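# Put the toy elephant into the child's toy box

## Task

Put the toy elephant inside the daughter's toy box, where it stays once the robot lets go; nothing may end up on the floor or be left off the table.

## Robot and tools

Robot: two 6-joint arms, left_arm and right_arm, each ending in a two-finger parallel gripper with a wrist camera. Real base positions in the scene frame: left_arm (+0.029, +0.351, 0) m, right_arm (+0.027, -0.332, 0) m, both facing +x. Scene frame: origin at table-top height midway between the arms, +x out over the table, +y toward left_arm, +z up. The arm names do not match left and right in the images. Cameras: cam_high (on a stand behind the arms, looking down), cam_low (across the table at about x = 1.8 m, looking back), cam_left_wrist and cam_right_wrist; all 896x504 pixels. Calibration data (K, distortion, T_world_to_cam) is given and is accurate to about a centimetre near image centre.

Row layout (used by execute_actions and move): one flat list of 14 numbers covering both arms, left_arm first (7 numbers), then right_arm (7). Within each arm the order is: shoulder (0.000 to 3.142), elbow (0.000 to 3.142), wrist yaw (-1.571 to 1.571), wrist roll (-2.094 to 2.094), wrist pitch (-1.571 to 1.571), waist (-2.618 to 3.054), then gripper opening. Joint numbers are absolute target angles in radians, not offsets. Opening runs from -1 (shut) to +1 (fully open, pad gap 0.094 m); it is also absolute. Always send both arms; to keep an arm or gripper still, repeat its current Joint targets and Tool commands values (a 0 opening means half open, not 'unchanged'). Real joint ends may differ by up to 0.059 rad from those listed; a target more than 0.059 rad beyond a listed end and beyond the current angle gets the call rejected, and targets past the true end are clipped, reported as 'joint sent to its limit'.

execute_actions(actions, cameras): actions is a list of actions; each action is a table of up to 15 rows, one row per 1/30 s step, so one action lasts 0.5 s; a short table repeats its final row. Per step each target is kept within 0.339 rad of the measured angle for waist, shoulder, elbow and 2.2 rad for the wrist joints, and targets that would jump a gripper over 200 mm are scaled back, so big moves need several actions. An empty actions list returns all images and the full state. cameras: list of names, ["all"], or [].

move(target, speed, blend, opening_speed, grip_force, blocking, cameras): target is one 14-number row or up to 15 rows reached in sequence within 10 s. All joints interpolate together, so grippers travel on curves and nothing avoids obstacles or the other arm. speed: rad/s for the joint with the most to travel, 0.01 to 12.57, default 0.5 (one value or one per target). blend: rad of corner rounding at intermediate targets, 0 = full stop. opening_speed: rate of the opening command per second, at least 0.2; use it to close gently. grip_force: newtons per finger pad, 10 to 50, one value or one per arm, persists (starts at 50); low forces close slowly. blocking=false returns after about 0.5 s while motion continues; a new move replaces it. The result adds a 'move:' line: done, off_target (resting more than 0.035 rad from target), moving, held, or fault, plus limits=held if steps were withheld.

wait(seconds 0 to 10): lets time pass holding last commands. stop(): brakes a running move. zoom_image(camera, region=[x0, y0, x1, y1] in pixels of the latest image, at most 504 by 504). read_manual(section="licences"): licence text only. finished_scene(scene=1): ends the scene irreversibly; only call it when the elephant rests in the box without help.

Results: end_effector_position (m) and end_effector_quat_wxyz in the scene frame, for the point between the pads about 1 cm behind the fingertips; fingers point along gripper +z and close along its y axis. Positions may be a few cm off at long reach. Joint positions / Joint velocities list each arm in row order then pad gap (m). Joint targets shows what is being driven now; Tool commands shows current openings; grip_measured is the measured opening on the -1..1 scale (reads a bit wide when empty; when gripping it sits slightly below object width). Joint torques follow row order without the gripper (N m, positive toward larger angle, with offsets and noise). 'joint command not followed' means the clearance check altered targets. Motor temperatures: MOTOR HOT at 75 °C; at 90 °C the arm folds and goes idle; at 100 °C it collapses. Holding loads or straining at unreachable poses heats motors.

Avoid: dropping the toy from height, letting go while it moves, fast impacts with the table, box or fixed objects, the two arms touching or one gripper closing on the other's fingers, strain on wrist camera cables, and anything leaving the table. Loose objects may occasionally be nudged by outside forces, so check before finishing. To release, command an opening well above grip_measured.

Each tool is called after ">>>" by a JSON object that holds its "api" and its "payload", one argument or row to a line.

## Session

>>> {"api": "execute_actions", "payload": {
  "actions": []
}}

Scene clock: 0.00 s.
left_arm: end_effector_position=(+0.4171, +0.4095, +0.1067) grip_measured=+1.000 end_effector_quat_wxyz=(+0.604, -0.058, +0.793, +0.054) | right_arm: end_effector_position=(+0.4257, -0.3794, +0.1324) grip_measured=+1.000 end_effector_quat_wxyz=(+0.626, +0.121, +0.765, -0.085)
Joint names: [shoulder, elbow, wrist yaw, wrist roll, wrist pitch, waist]
Joint positions: left_arm=[1.531 0.313 -0.025 0.009 0.949 0.113 0.094] | right_arm=[1.517 0.37 0.294 0.083 0.936 -0.003 0.094]
Joint velocities: within noise
Joint torques (N m): no reading
Motor temperatures (°C): left_arm=[21 25 21 23 24 24 21] | right_arm=[23 24 20 22 25 23 22]
Heat: left arm: 25 °C; right arm: 25 °C.
Joint targets: left_arm=[1.528 0.316 -0.025 0.010 0.934 0.113] | right_arm=[1.510 0.376 0.295 0.084 0.936 -0.003]
Tool commands: left_gripper/opening=+1.0 right_gripper/opening=+1.0

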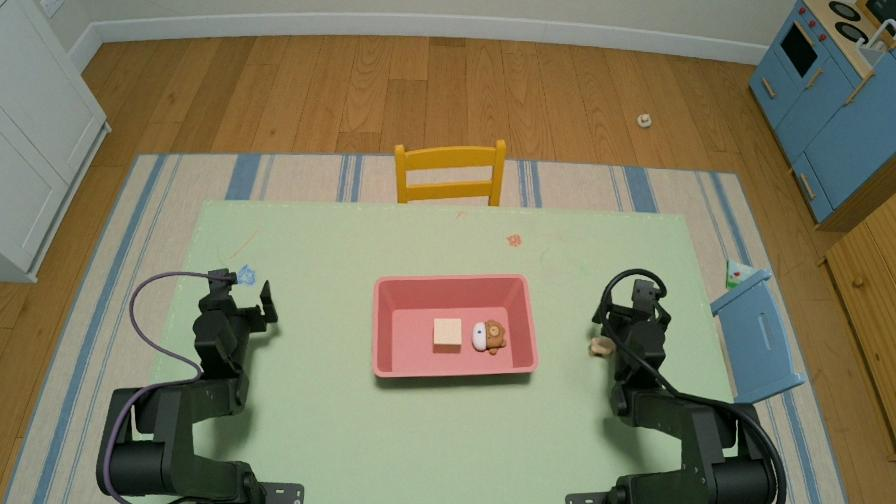

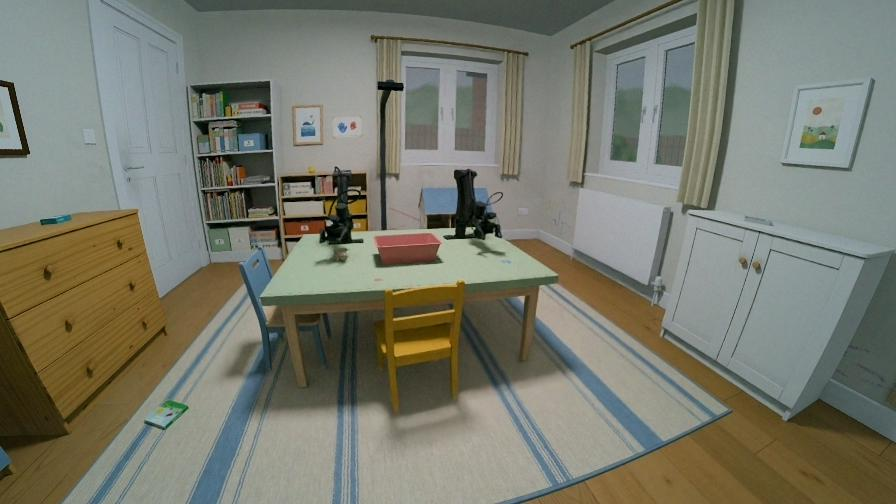

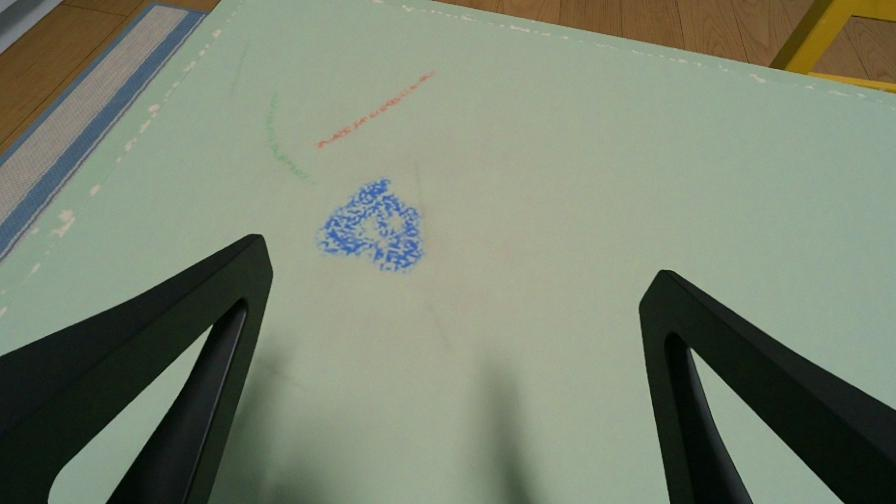

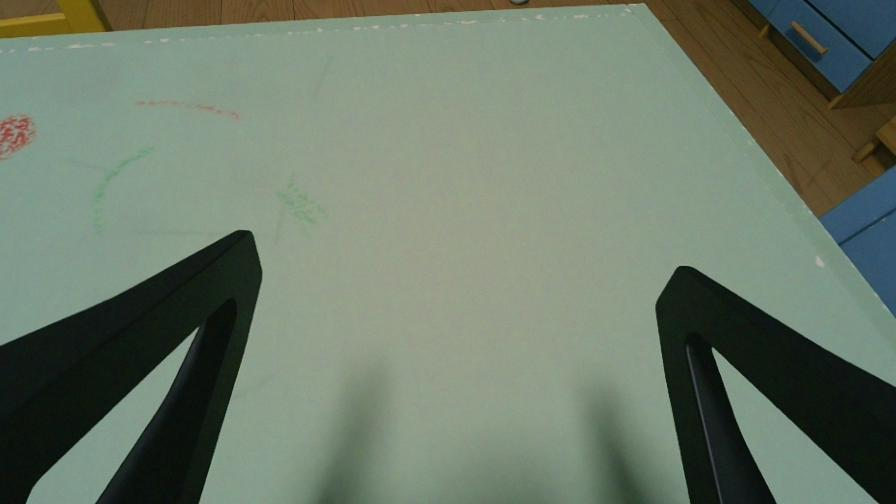

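>>> {"api": "zoom_image", "payload": {
  "camera": "cam_high",
  "region": [540, 250, 740, 420]
}}

>>> {"api": "zoom_image", "payload": {
  "camera": "cam_low",
  "region": [300, 210, 460, 300]
}}

>>> {"api": "zoom_image", "payload": {
  "camera": "cam_high",
  "region": [350, 260, 560, 400]
}}

Scaled by 2.520 from the camera's 896x504 image, which has a finer 1280x720 frame.

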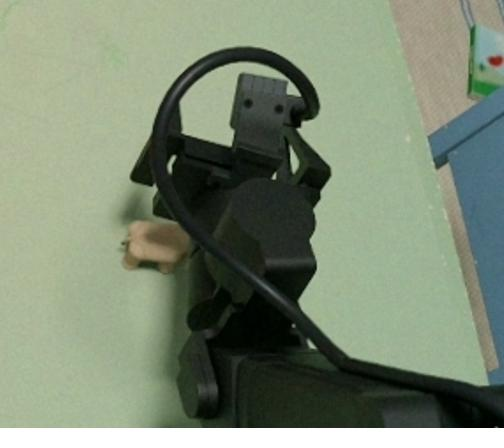

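Scaled by 3.150 from the camera's 896x504 image, which has a finer 1280x720 frame.

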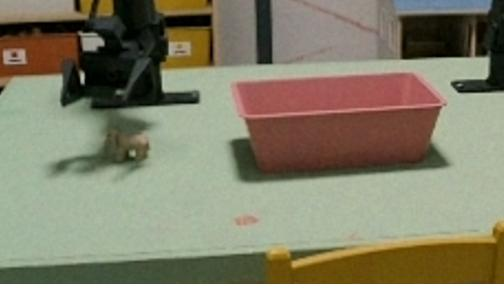

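Scaled by 2.400 from the camera's 896x504 image, which has a finer 1280x720 frame.

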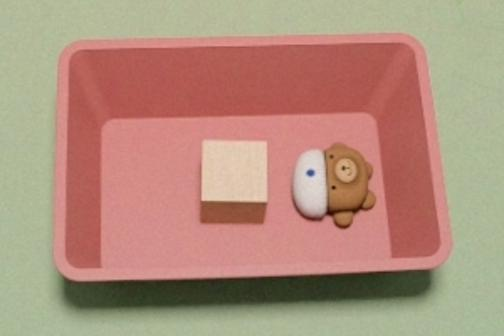

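>>> {"api": "move", "payload": {
  "target": [1.528, 0.316, -0.025, 0.010, 0.934, 0.113, 1.0, 1.139, 0.948, 0.0, 0.0, -0.559, 0.0, 1.0],
  "speed": 1.3,
  "cameras": ["cam_high", "cam_right_wrist"]
}}

Scene clock: 7.50 s.
left_arm: end_effector_position=(+0.4171, +0.4095, +0.1067) grip_measured=+1.000 end_effector_quat_wxyz=(+0.604, -0.058, +0.793, +0.054) | right_arm: end_effector_position=(+0.3736, -0.3297, +0.1871) grip_measured=+1.000 end_effector_quat_wxyz=(+0.394, +0.003, +0.919, -0.002)
Joint names: [shoulder, elbow, wrist yaw, wrist roll, wrist pitch, waist]
Joint positions: left_arm=[1.531 0.313 -0.025 0.009 0.949 0.113 0.094] | right_arm=[1.155 0.914 0.012 0.011 -0.52 -0.003 0.094]
Joint torques (N m): left_arm=[-5.82 5.97 0.04 -0.01 2.22 -0.06] | right_arm=[-4.81 8.38 -0.11 -0.08 1.24 0.16]
Heat: left arm: 26 °C; right arm: 26 °C.
Joint targets: left_arm=[1.528 0.316 -0.025 0.010 0.934 0.113] | right_arm=[1.138 0.947 0.003 0.002 -0.558 0.000]
move: off_target (right_arm); right_arm: the wrist pitch is farthest, 0.039 rad from its target
camera_calibration:
cam_right_wrist: T_world_to_cam=[[0.0745925, -0.995434, 0.0595633, -0.362061], [-0.995839, -0.0774922, -0.0479525, 0.363138], [0.0523492, -0.0557385, -0.997072, 0.245393], [0, 0, 0, 1]] pos_world=[0.375788, -0.31859, 0.283653]
Images, in order (width x height): cam_high 896x504, cam_right_wrist 896x504.

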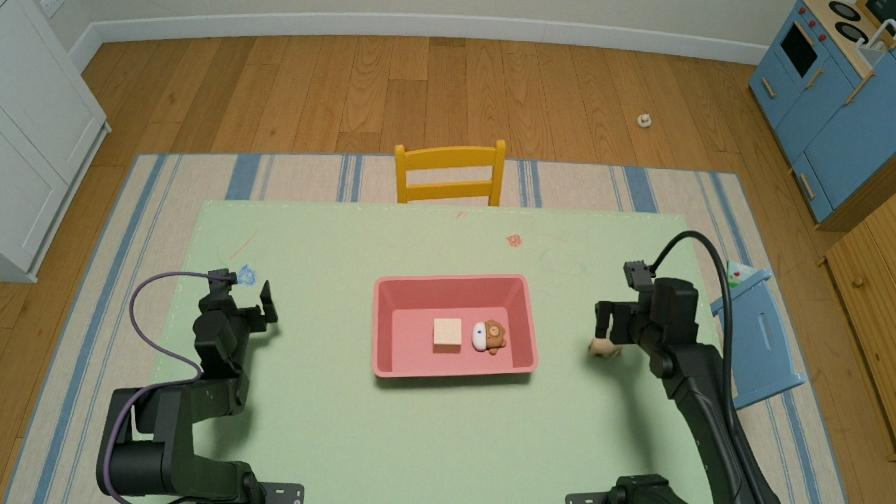

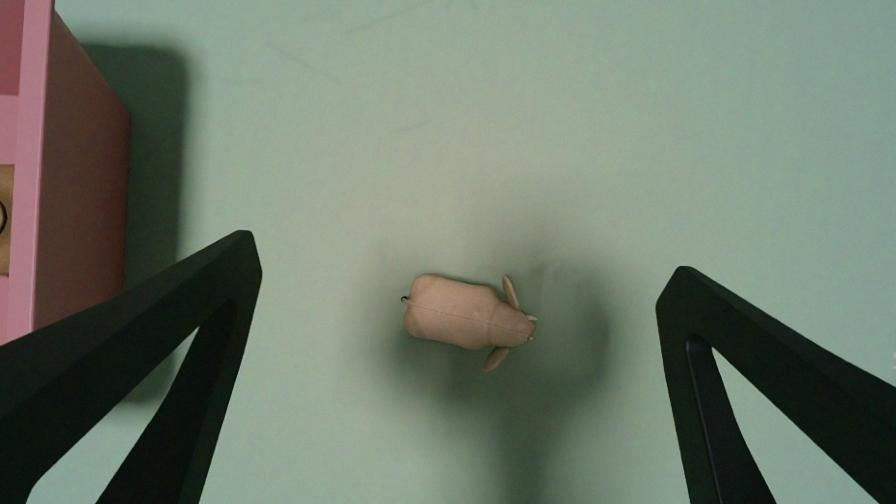

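>>> {"api": "zoom_image", "payload": {
  "camera": "cam_right_wrist",
  "region": [360, 240, 580, 400]
}}

>>> {"api": "zoom_image", "payload": {
  "camera": "cam_high",
  "region": [560, 310, 660, 390]
}}

Scaled by 2.291 from the camera's 896x504 image, which has a finer 1280x720 frame.

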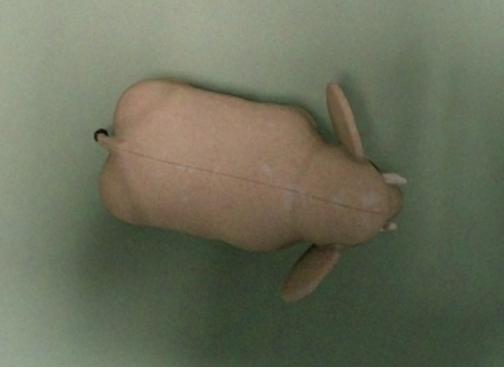

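Scaled by 5.040 from the camera's 896x504 image, which has a finer 1280x720 frame.

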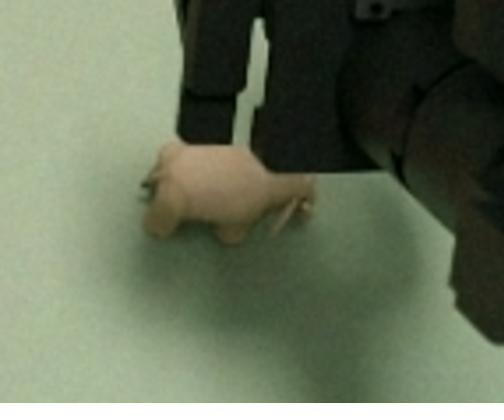

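>>> {"api": "move", "payload": {
  "target": [1.528, 0.316, -0.025, 0.010, 0.934, 0.113, 1.0, 1.792, 1.529, 0.0, 1.71, -1.308, -0.009, 1.0],
  "speed": 1.5,
  "cameras": ["cam_high", "cam_right_wrist", "cam_low"]
}}

Scene clock: 15.57 s.
left_arm: end_effector_position=(+0.4171, +0.4095, +0.1067) grip_measured=+1.000 end_effector_quat_wxyz=(+0.604, -0.058, +0.793, +0.054) | right_arm: end_effector_position=(+0.3538, -0.3277, +0.1161) grip_measured=+1.000 end_effector_quat_wxyz=(+0.001, +0.747, +0.665, +0.002)
Joint names: [shoulder, elbow, wrist yaw, wrist roll, wrist pitch, waist]
Joint positions: left_arm=[1.531 0.313 -0.025 0.009 0.949 0.113 0.094] | right_arm=[1.778 1.497 0 1.695 -1.285 -0.003 0.094]
Joint torques (N m): left_arm=[-5.85 5.93 0.05 0 2.23 -0.01] | right_arm=[-6.94 7.38 -0.06 0.12 0.27 -0.53]
Heat: left arm: 26 °C; right arm: 26 °C.
Joint targets: left_arm=[1.528 0.316 -0.025 0.010 0.934 0.113] | right_arm=[1.793 1.529 -0.003 1.708 -1.306 -0.009]
move: done
camera_calibration:
cam_right_wrist: T_world_to_cam=[[-0.999599, 0.0161737, -0.0232238, 0.366818], [-0.00424745, 0.725575, 0.68813, 0.167019], [0.0279802, 0.687953, -0.725215, 0.396597], [0, 0, 0, 1]] pos_world=[0.356284, -0.399958, 0.181206]
Images, in order (width x height): cam_high 896x504, cam_low 896x504, cam_right_wrist 896x504.

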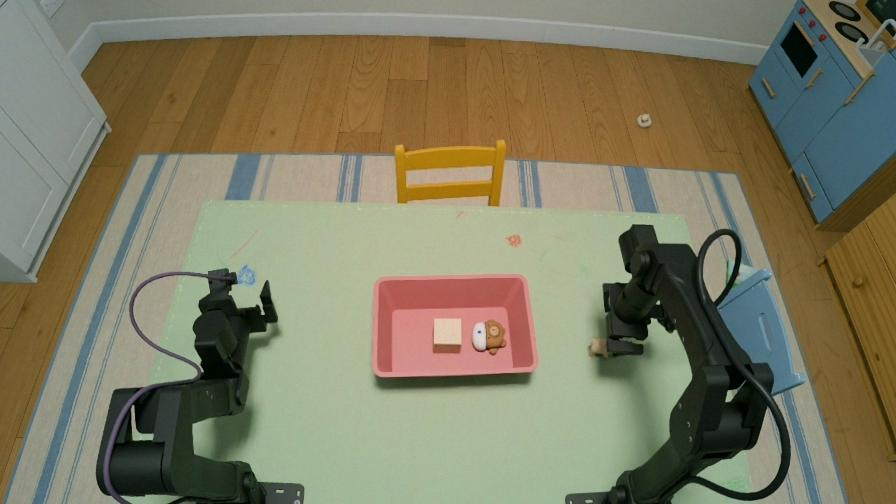

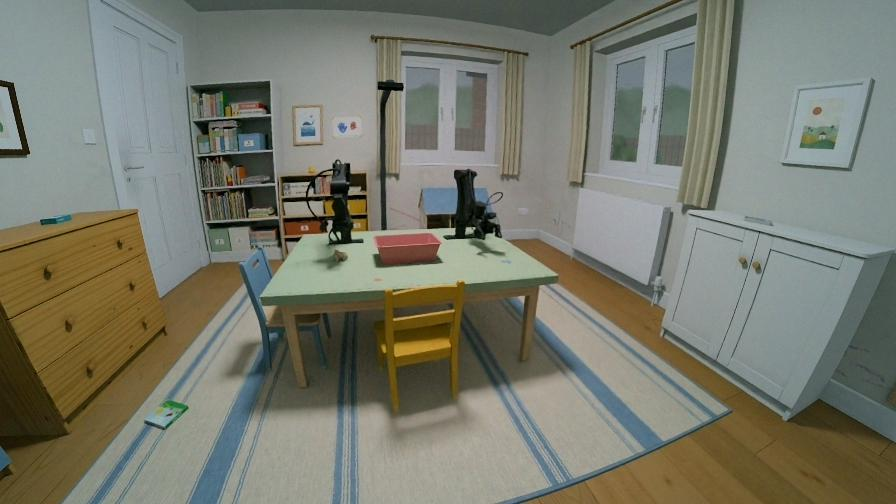

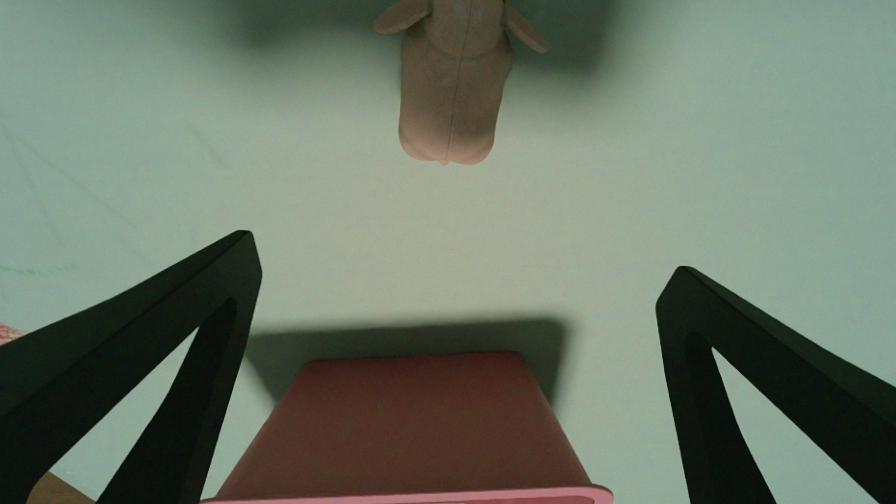

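>>> {"api": "move", "payload": {
  "target": [1.528, 0.316, -0.025, 0.010, 0.934, 0.113, 1.0, 1.8687, 1.2742, 0.0, 1.73, -0.976, -0.018, 1.0],
  "speed": 0.4,
  "cameras": ["cam_high", "cam_right_wrist", "cam_low"]
}}

Scene clock: 18.33 s.
left_arm: end_effector_position=(+0.4171, +0.4095, +0.1067) grip_measured=+1.000 end_effector_quat_wxyz=(+0.604, -0.058, +0.793, +0.054) | right_arm: end_effector_position=(+0.3638, -0.3307, +0.0407) grip_measured=+1.000 end_effector_quat_wxyz=(+0.006, +0.757, +0.653, +0.007)
Joint names: [shoulder, elbow, wrist yaw, wrist roll, wrist pitch, waist]
Joint positions: left_arm=[1.531 0.313 -0.025 0.009 0.949 0.113 0.094] | right_arm=[1.855 1.288 0 1.717 -0.986 -0.012 0.094]
Joint torques (N m): left_arm=[-5.83 5.91 0.03 0.01 2.22 -0.09] | right_arm=[-7.42 3.77 -0.01 0.13 0.58 -0.58]
Heat: left arm: 27 °C; right arm: 26 °C.
Joint targets: left_arm=[1.528 0.316 -0.025 0.010 0.934 0.113] | right_arm=[1.869 1.274 0.000 1.729 -0.976 -0.018]
move: done
camera_calibration:
cam_right_wrist: T_world_to_cam=[[-0.998214, 0.0468664, -0.0370435, 0.385392], [0.00850839, 0.725312, 0.688368, 0.216366], [0.0591294, 0.686824, -0.724415, 0.331981], [0, 0, 0, 1]] pos_world=[0.363233, -0.403007, 0.105829]
Images, in order (width x height): cam_high 896x504, cam_low 896x504, cam_right_wrist 896x504.

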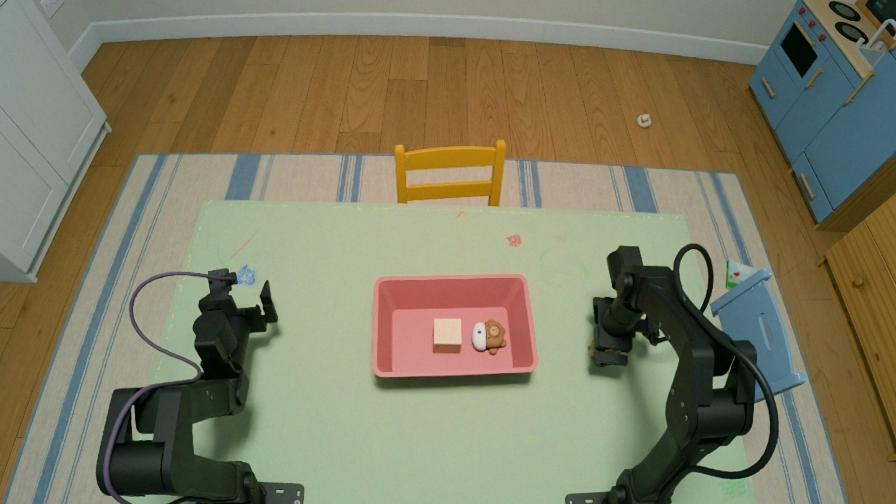

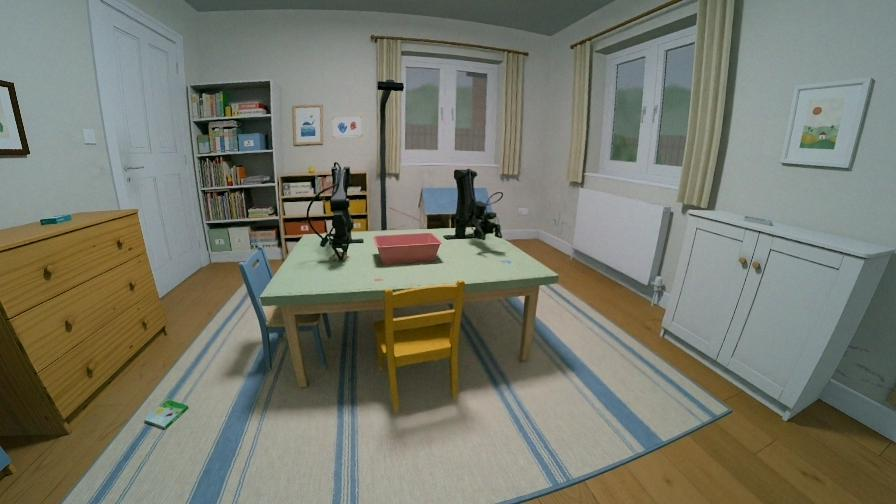

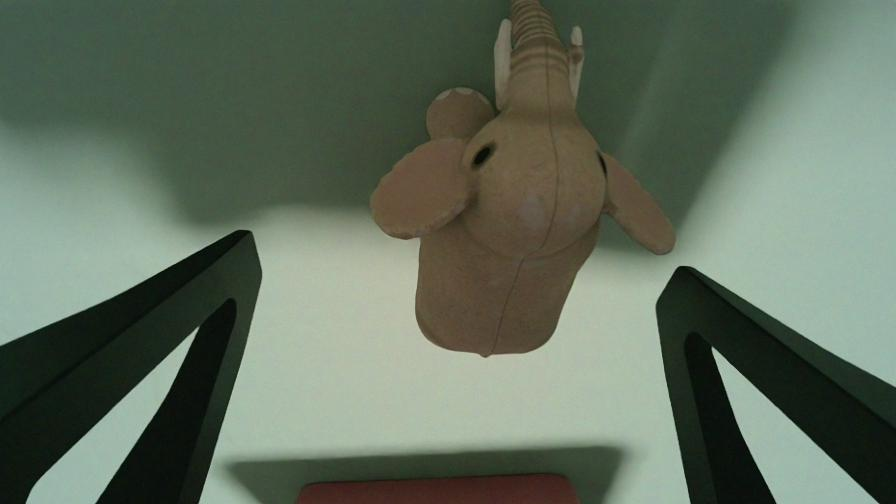

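>>> {"api": "move", "payload": {
  "target": [
    [1.528, 0.316, -0.025, 0.010, 0.934, 0.113, 1.0, 1.8566, 1.2297, 0.0, 1.73, -0.944, -0.002, 1.0],
    [1.528, 0.316, -0.025, 0.010, 0.934, 0.113, 1.0, 1.8566, 1.2297, 0.0, 1.73, -0.944, -0.002, -0.6]
  ],
  "speed": 0.3,
  "grip_force": [50, 25],
  "cameras": ["cam_low", "cam_right_wrist"]
}}

Scene clock: 25.00 s.
left_arm: end_effector_position=(+0.4171, +0.4095, +0.1067) grip_measured=+1.000 end_effector_quat_wxyz=(+0.604, -0.058, +0.793, +0.054) | right_arm: end_effector_position=(+0.3578, -0.3307, +0.0305) grip_measured=-0.302 end_effector_quat_wxyz=(+0.003, +0.758, +0.653, +0.004)
Joint names: [shoulder, elbow, wrist yaw, wrist roll, wrist pitch, waist]
Joint positions: left_arm=[1.531 0.313 -0.025 0.009 0.949 0.113 0.094] | right_arm=[1.855 1.245 0 1.718 -0.952 -0.012 0.033]
Joint torques (N m): left_arm=[-5.83 5.94 0.03 -0.01 2.24 -0.05] | right_arm=[-8.2 3.59 -0.01 0.14 0.55 0.34]
Heat: left arm: 27 °C; right arm: 26 °C.
Joint targets: left_arm=[1.528 0.316 -0.025 0.010 0.934 0.113] | right_arm=[1.857 1.230 0.000 1.731 -0.945 -0.007]
grip_force (N): 50, 25
move: done
camera_calibration:
cam_right_wrist: T_world_to_cam=[[-0.998439, 0.0484099, -0.0278456, 0.379345], [0.0159697, 0.725271, 0.688278, 0.220769], [0.0535151, 0.68676, -0.724912, 0.326939], [0, 0, 0, 1]] pos_world=[0.357731, -0.40301, 0.0956141]
Images, in order (width x height): cam_low 896x504, cam_right_wrist 896x504.

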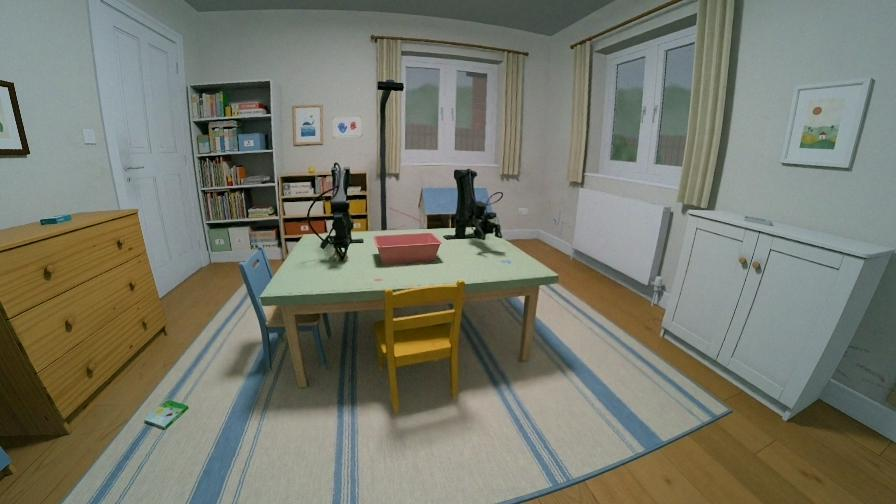

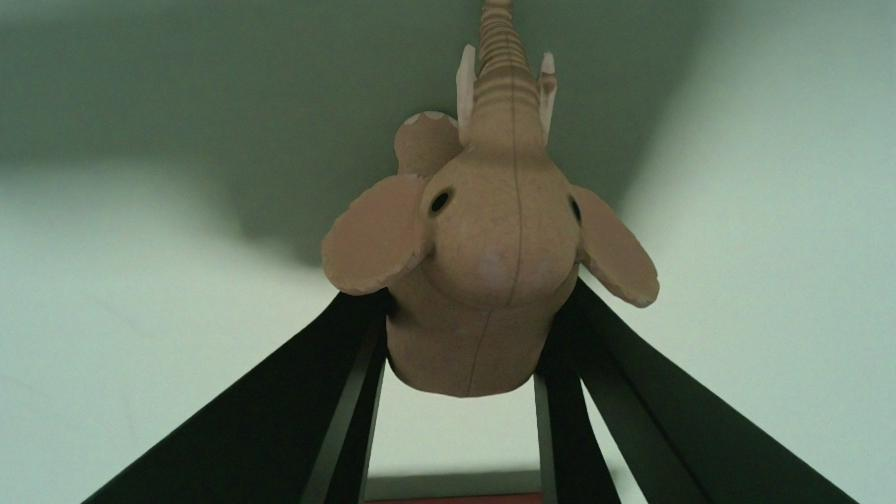

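>>> {"api": "move", "payload": {
  "target": [
    [1.528, 0.316, -0.025, 0.010, 0.934, 0.113, 1.0, 1.5406, 1.4547, 0.0, 1.73, -1.214, -0.007, -0.6],
    [1.528, 0.316, -0.025, 0.010, 0.934, 0.113, 1.0, 2.085, 2.1257, 0.0, 0.90, -1.2008, 0.887, -0.6]
  ],
  "speed": [0.5, 0.9],
  "blend": [0.1, 0],
  "cameras": ["cam_high", "cam_low", "cam_right_wrist"]
}}

Scene clock: 28.53 s.
left_arm: end_effector_position=(+0.4171, +0.4095, +0.1067) grip_measured=+1.000 end_effector_quat_wxyz=(+0.604, -0.058, +0.793, +0.054) | right_arm: end_effector_position=(+0.3331, +0.0512, +0.1834) grip_measured=-0.303 end_effector_quat_wxyz=(+0.121, +0.015, +0.979, +0.161)
Joint names: [shoulder, elbow, wrist yaw, wrist roll, wrist pitch, waist]
Joint positions: left_arm=[1.531 0.313 -0.025 0.009 0.949 0.113 0.094] | right_arm=[2.074 2.089 -0.008 0.924 -1.179 0.879 0.033]
Joint torques (N m): left_arm=[-5.85 5.93 0.04 0.01 2.22 -0.06] | right_arm=[-10.1 8.09 0.09 -0.12 0.88 -0.06]
Heat: left arm: 27 °C; right arm: 26 °C.
Joint targets: left_arm=[1.528 0.316 -0.025 0.010 0.934 0.113] | right_arm=[2.087 2.126 0.001 0.911 -1.201 0.879]
grip_force (N): 50, 25
move: off_target (right_arm); right_arm: the elbow is farthest, 0.037 rad from its target
camera_calibration:
cam_right_wrist: T_world_to_cam=[[0.110046, -0.943581, -0.31232, 0.0741223], [-0.865338, -0.245539, 0.436921, 0.228293], [-0.488958, 0.222181, -0.843538, 0.402947], [0, 0, 0, 1]] pos_world=[0.386418, 0.0364681, 0.263305]
Images, in order (width x height): cam_high 896x504, cam_low 896x504, cam_right_wrist 896x504.

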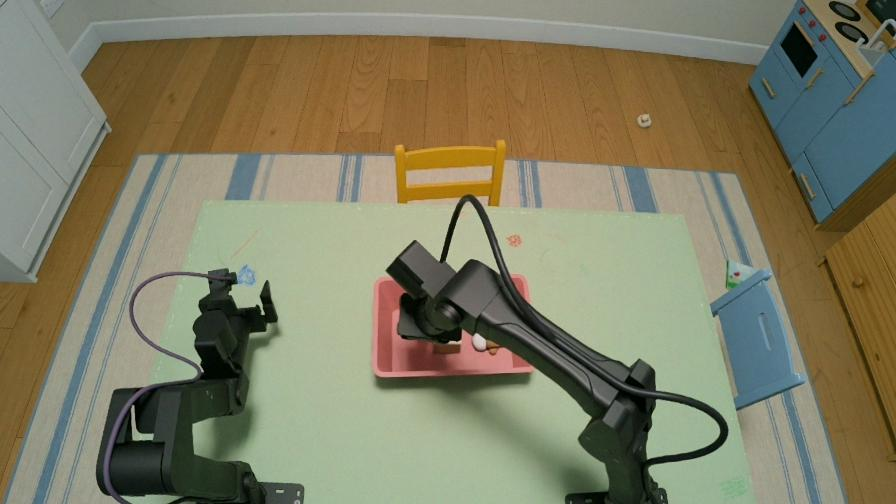

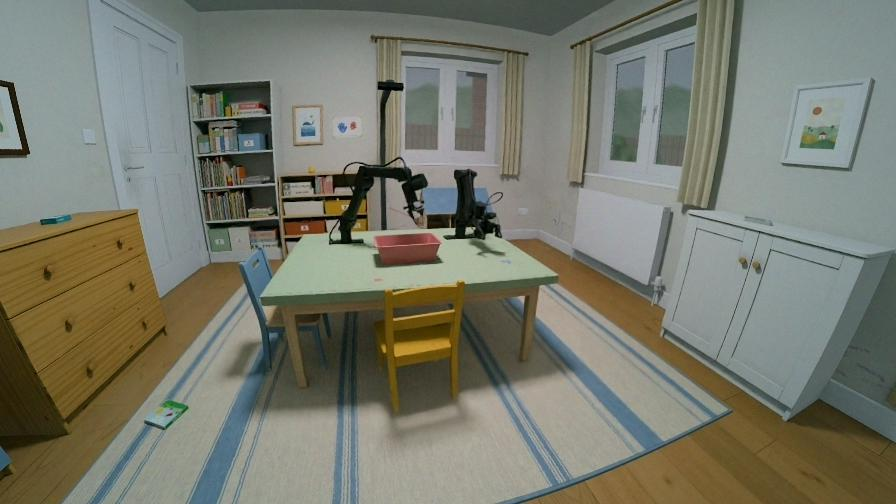

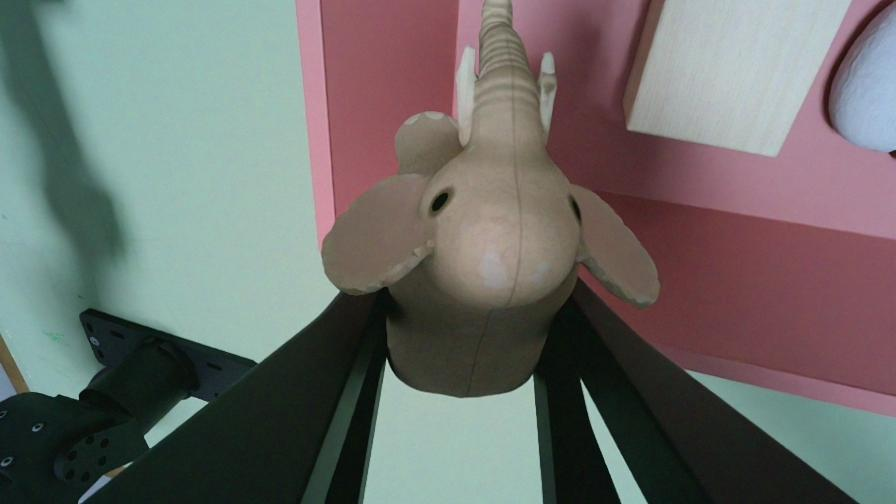

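>>> {"api": "move", "payload": {
  "target": [
    [1.528, 0.316, -0.025, 0.010, 0.934, 0.113, 1.0, 2.410, 2.2129, 0.0, 0.91, -1.219, 0.894, -0.6],
    [1.528, 0.316, -0.025, 0.010, 0.934, 0.113, 1.0, 2.485, 2.2325, 0.0, 0.91, -1.223, 0.897, -0.6]
  ],
  "speed": [0.4, 0.1],
  "blend": [0.02, 0],
  "cameras": ["cam_high", "cam_low", "cam_right_wrist"]
}}

Scene clock: 31.93 s.
left_arm: end_effector_position=(+0.4171, +0.4095, +0.1067) grip_measured=+1.000 end_effector_quat_wxyz=(+0.604, -0.058, +0.793, +0.054) | right_arm: end_effector_position=(+0.3390, +0.0659, +0.0387) grip_measured=-0.303 end_effector_quat_wxyz=(+0.035, +0.006, +0.998, +0.051)
Joint names: [shoulder, elbow, wrist yaw, wrist roll, wrist pitch, waist]
Joint positions: left_arm=[1.531 0.313 -0.025 0.009 0.949 0.113 0.094] | right_arm=[2.447 2.206 -0.008 0.911 -1.207 0.888 0.033]
Joint torques (N m): left_arm=[-5.81 5.93 0.04 0 2.22 -0.03] | right_arm=[-10.52 7.16 0.05 -0.08 0.5 0.46]
Heat: left arm: 27 °C; right arm: 26 °C.
Joint targets: left_arm=[1.528 0.316 -0.025 0.010 0.934 0.113] | right_arm=[2.486 2.233 0.000 0.902 -1.224 0.895]
grip_force (N): 50, 25
move: off_target (right_arm); right_arm: the shoulder is farthest, 0.038 rad from its target
camera_calibration:
cam_right_wrist: T_world_to_cam=[[0.0931012, -0.989234, -0.112907, 0.0431854], [-0.767751, -0.14353, 0.624466, 0.253178], [-0.633948, 0.0285458, -0.772848, 0.339729], [0, 0, 0, 1]] pos_world=[0.405728, 0.0693613, 0.109334]
Images, in order (width x height): cam_high 896x504, cam_low 896x504, cam_right_wrist 896x504.

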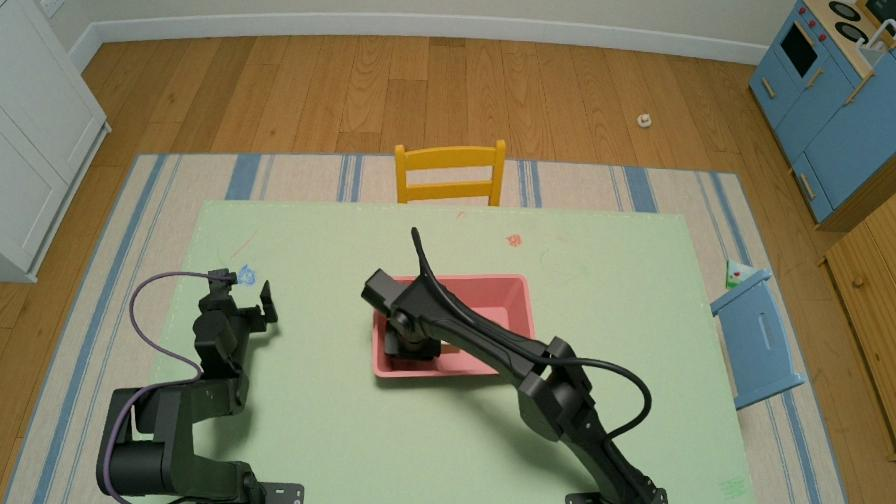

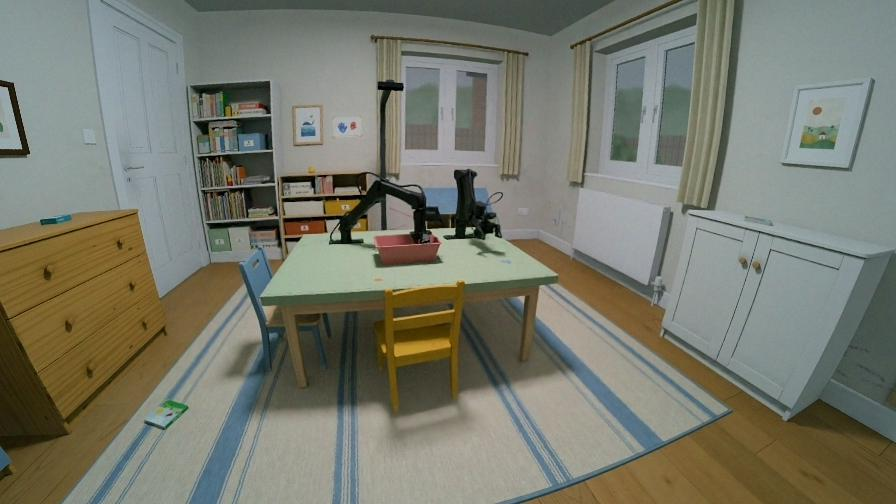

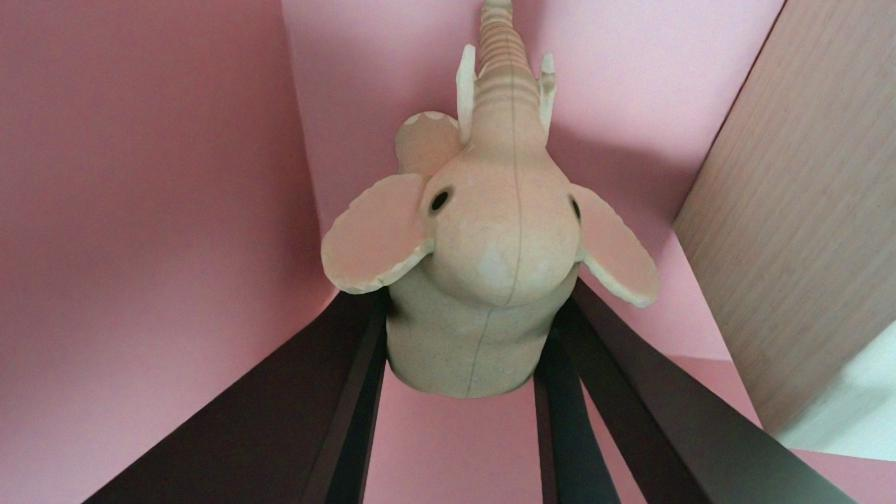

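>>> {"api": "move", "payload": {
  "target": [1.528, 0.316, -0.025, 0.010, 0.934, 0.113, 1.0, 2.501, 2.2325, 0.0, 0.91, -1.223, 0.897, -0.6],
  "speed": 0.06,
  "cameras": ["cam_right_wrist"]
}}

Scene clock: 32.87 s.
left_arm: end_effector_position=(+0.4171, +0.4095, +0.1067) grip_measured=+1.000 end_effector_quat_wxyz=(+0.604, -0.058, +0.793, +0.054) | right_arm: end_effector_position=(+0.3392, +0.0662, +0.0381) grip_measured=-0.303 end_effector_quat_wxyz=(+0.034, +0.004, +0.998, +0.050)
Joint names: [shoulder, elbow, wrist yaw, wrist roll, wrist pitch, waist]
Joint positions: left_arm=[1.531 0.313 -0.025 0.009 0.949 0.113 0.094] | right_arm=[2.451 2.212 -0.008 0.908 -1.21 0.888 0.033]
Joint torques (N m): left_arm=[-5.89 5.91 0.05 0 2.23 -0.01] | right_arm=[-9.84 6.67 0.09 -0.01 0.54 0.61]
Heat: left arm: 27 °C; right arm: 26 °C.
Joint targets: left_arm=[1.528 0.316 -0.025 0.010 0.934 0.113] | right_arm=[2.501 2.233 0.000 0.907 -1.222 0.897]
grip_force (N): 50, 25
move: off_target (right_arm); right_arm: the shoulder is farthest, 0.050 rad from its target
camera_calibration:
cam_right_wrist: T_world_to_cam=[[0.0960479, -0.989103, -0.111576, 0.042328], [-0.766932, -0.144992, 0.625134, 0.253563], [-0.6345, 0.0255282, -0.772501, 0.339832], [0, 0, 0, 1]] pos_world=[0.406023, 0.069956, 0.108732]
Images, in order (width x height): cam_right_wrist 896x504.

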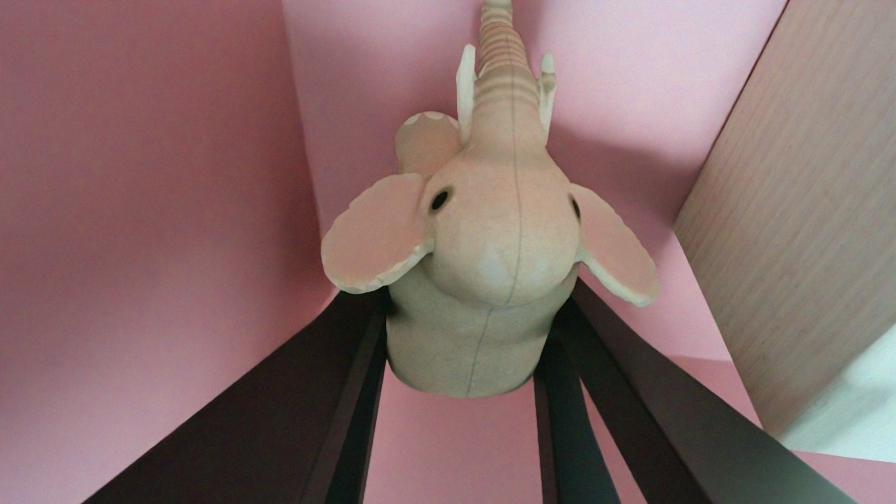

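>>> {"api": "move", "payload": {
  "target": [1.528, 0.316, -0.025, 0.010, 0.934, 0.113, 1.0, 2.519, 2.2325, 0.0, 0.91, -1.223, 0.897, -0.6],
  "speed": 0.06,
  "cameras": ["cam_right_wrist"]
}}

Scene clock: 33.83 s.
left_arm: end_effector_position=(+0.4171, +0.4095, +0.1067) grip_measured=+1.000 end_effector_quat_wxyz=(+0.604, -0.058, +0.793, +0.054) | right_arm: end_effector_position=(+0.3392, +0.0662, +0.0378) grip_measured=-0.303 end_effector_quat_wxyz=(+0.033, +0.004, +0.998, +0.049)
Joint names: [shoulder, elbow, wrist yaw, wrist roll, wrist pitch, waist]
Joint positions: left_arm=[1.531 0.313 -0.025 0.009 0.949 0.113 0.094] | right_arm=[2.456 2.219 -0.008 0.908 -1.216 0.888 0.033]
Joint torques (N m): left_arm=[-5.86 5.91 0.03 0.01 2.22 0.01] | right_arm=[-8.96 6.04 0.08 0.03 0.58 0.7]
Heat: left arm: 27 °C; right arm: 26 °C.
Joint targets: left_arm=[1.528 0.316 -0.025 0.010 0.934 0.113] | right_arm=[2.518 2.232 0.000 0.910 -1.223 0.897]
grip_force (N): 50, 25
move: off_target (right_arm); right_arm: the shoulder is farthest, 0.063 rad from its target
camera_calibration:
cam_right_wrist: T_world_to_cam=[[0.0958398, -0.989371, -0.10936, 0.0423339], [-0.765699, -0.143477, 0.626993, 0.25311], [-0.636019, 0.0236457, -0.771311, 0.3402], [0, 0, 0, 1]] pos_world=[0.406122, 0.0701551, 0.108332]
Images, in order (width x height): cam_right_wrist 896x504.

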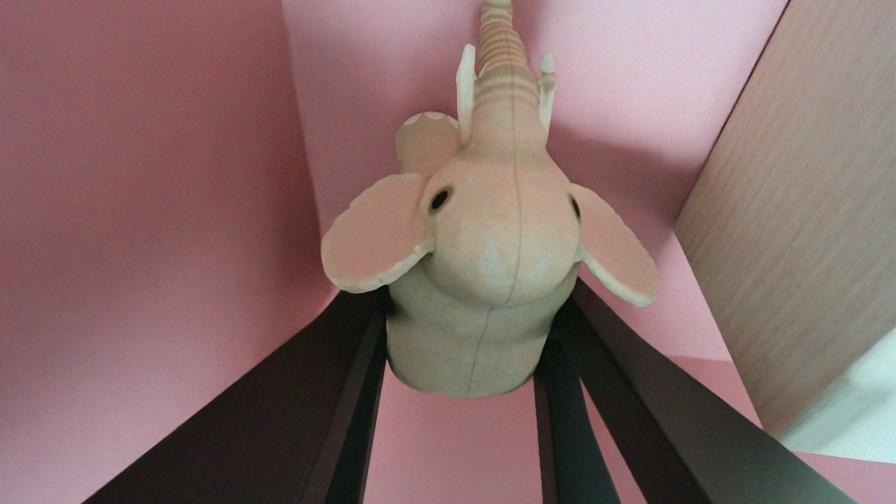

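>>> {"api": "move", "payload": {
  "target": [1.528, 0.316, -0.025, 0.010, 0.934, 0.113, 1.0, 2.490, 2.2325, 0.0, 0.91, -1.223, 0.897, 0.0],
  "speed": 0.2,
  "opening_speed": 0.8,
  "cameras": ["cam_right_wrist"]
}}

Scene clock: 35.53 s.
left_arm: end_effector_position=(+0.4171, +0.4095, +0.1067) grip_measured=+1.000 end_effector_quat_wxyz=(+0.604, -0.058, +0.793, +0.054) | right_arm: end_effector_position=(+0.3369, +0.0671, +0.0334) grip_measured=-0.002 end_effector_quat_wxyz=(+0.030, +0.002, +0.999, +0.045)
Joint names: [shoulder, elbow, wrist yaw, wrist roll, wrist pitch, waist]
Joint positions: left_arm=[1.531 0.313 -0.025 0.009 0.949 0.113 0.094] | right_arm=[2.465 2.219 -0.008 0.908 -1.216 0.893 0.047]
Joint torques (N m): left_arm=[-5.79 5.9 0.04 -0.01 2.23 -0.05] | right_arm=[-11.54 6.05 0.08 0.02 0.55 0.31]
Heat: left arm: 27 °C; right arm: 27 °C.
Joint targets: left_arm=[1.528 0.316 -0.025 0.010 0.934 0.113] | right_arm=[2.491 2.232 0.000 0.910 -1.223 0.898]
grip_force (N): 50, 25
move: done
camera_calibration:
cam_right_wrist: T_world_to_cam=[[0.0998195, -0.989681, -0.102795, 0.0412886], [-0.761472, -0.142482, 0.632345, 0.252616], [-0.640466, 0.0151554, -0.767837, 0.337215], [0, 0, 0, 1]] pos_world=[0.404213, 0.0717451, 0.103431]
Images, in order (width x height): cam_right_wrist 896x504.

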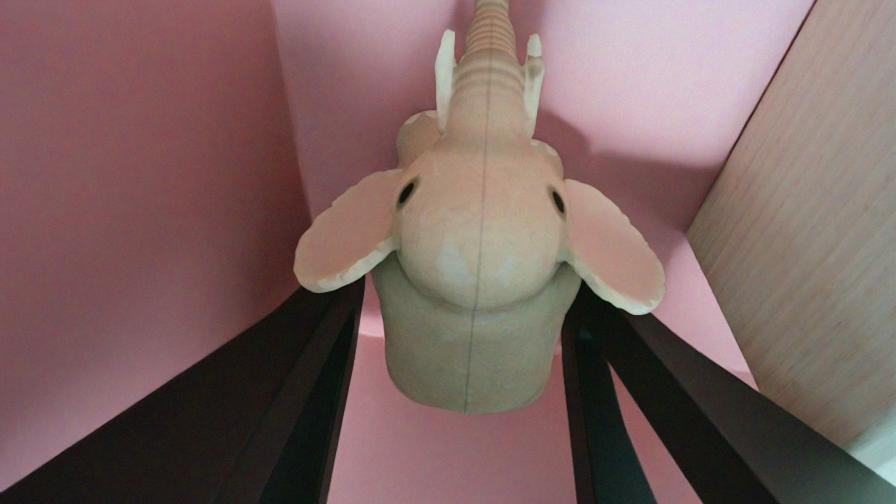

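>>> {"api": "move", "payload": {
  "target": [
    [1.528, 0.316, -0.025, 0.010, 0.934, 0.113, 1.0, 2.475, 2.230, 0.0, 0.91, -1.223, 0.890, 0.08],
    [1.528, 0.316, -0.025, 0.010, 0.934, 0.113, 1.0, 2.390, 2.2129, 0.0, 0.91, -1.219, 0.887, 0.08],
    [1.528, 0.316, -0.025, 0.010, 0.934, 0.113, 1.0, 2.085, 2.1257, 0.0, 0.91, -1.2008, 0.880, 0.08]
  ],
  "speed": [0.15, 0.2, 0.5],
  "blend": [0.01, 0.03, 0],
  "cameras": ["cam_high", "cam_low", "cam_right_wrist"]
}}

Scene clock: 38.07 s.
left_arm: end_effector_position=(+0.4171, +0.4095, +0.1067) grip_measured=+1.000 end_effector_quat_wxyz=(+0.604, -0.058, +0.793, +0.054) | right_arm: end_effector_position=(+0.3295, +0.0577, +0.1792) grip_measured=+0.078 end_effector_quat_wxyz=(+0.114, +0.007, +0.982, +0.153)
Joint names: [shoulder, elbow, wrist yaw, wrist roll, wrist pitch, waist]
Joint positions: left_arm=[1.531 0.313 -0.025 0.009 0.949 0.113 0.094] | right_arm=[2.114 2.143 -0.008 0.919 -1.216 0.893 0.051]
Joint torques (N m): left_arm=[-5.89 5.94 0.04 0.01 2.21 -0.03] | right_arm=[-13.34 4.15 0.08 0.03 1.2 -0.5]
Heat: left arm: 27 °C; right arm: 27 °C.
Joint targets: left_arm=[1.528 0.316 -0.025 0.010 0.934 0.113] | right_arm=[2.086 2.126 0.000 0.921 -1.201 0.888]
grip_force (N): 50, 25
move: done; blend cut to 0 rad at target 1
camera_calibration:
cam_right_wrist: T_world_to_cam=[[0.12321, -0.947289, -0.29574, 0.0722409], [-0.855095, -0.252578, 0.452789, 0.222812], [-0.503619, 0.197098, -0.841142, 0.402212], [0, 0, 0, 1]] pos_world=[0.384186, 0.0454352, 0.258795]
Images, in order (width x height): cam_high 896x504, cam_low 896x504, cam_right_wrist 896x504.

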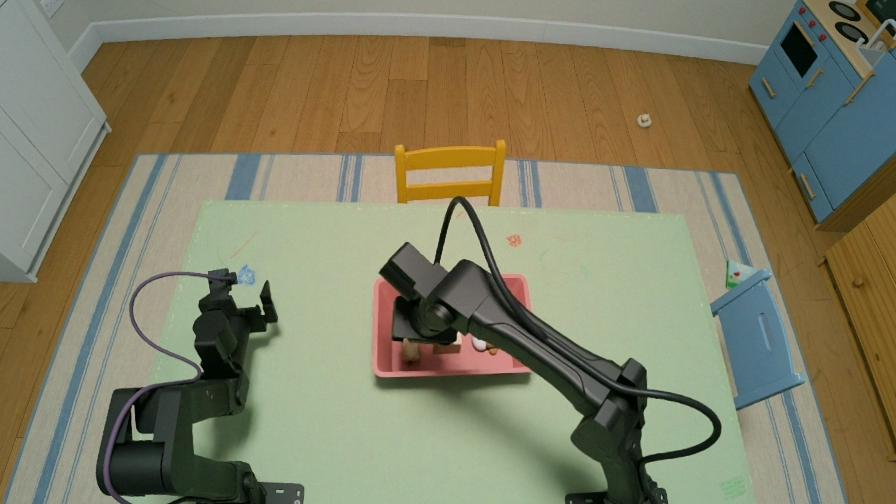

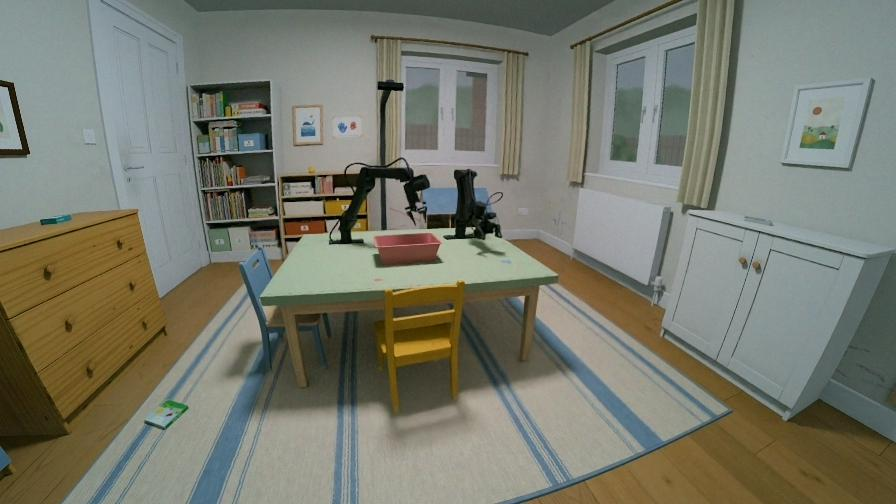

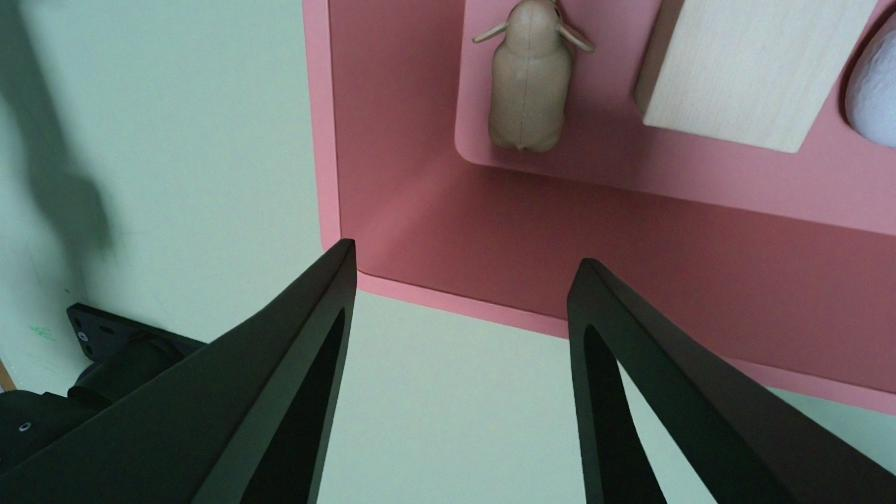

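Elephant stands in the box, released.

>>> {"api": "finished_scene", "payload": {

}}

The scene is finished: the task was done.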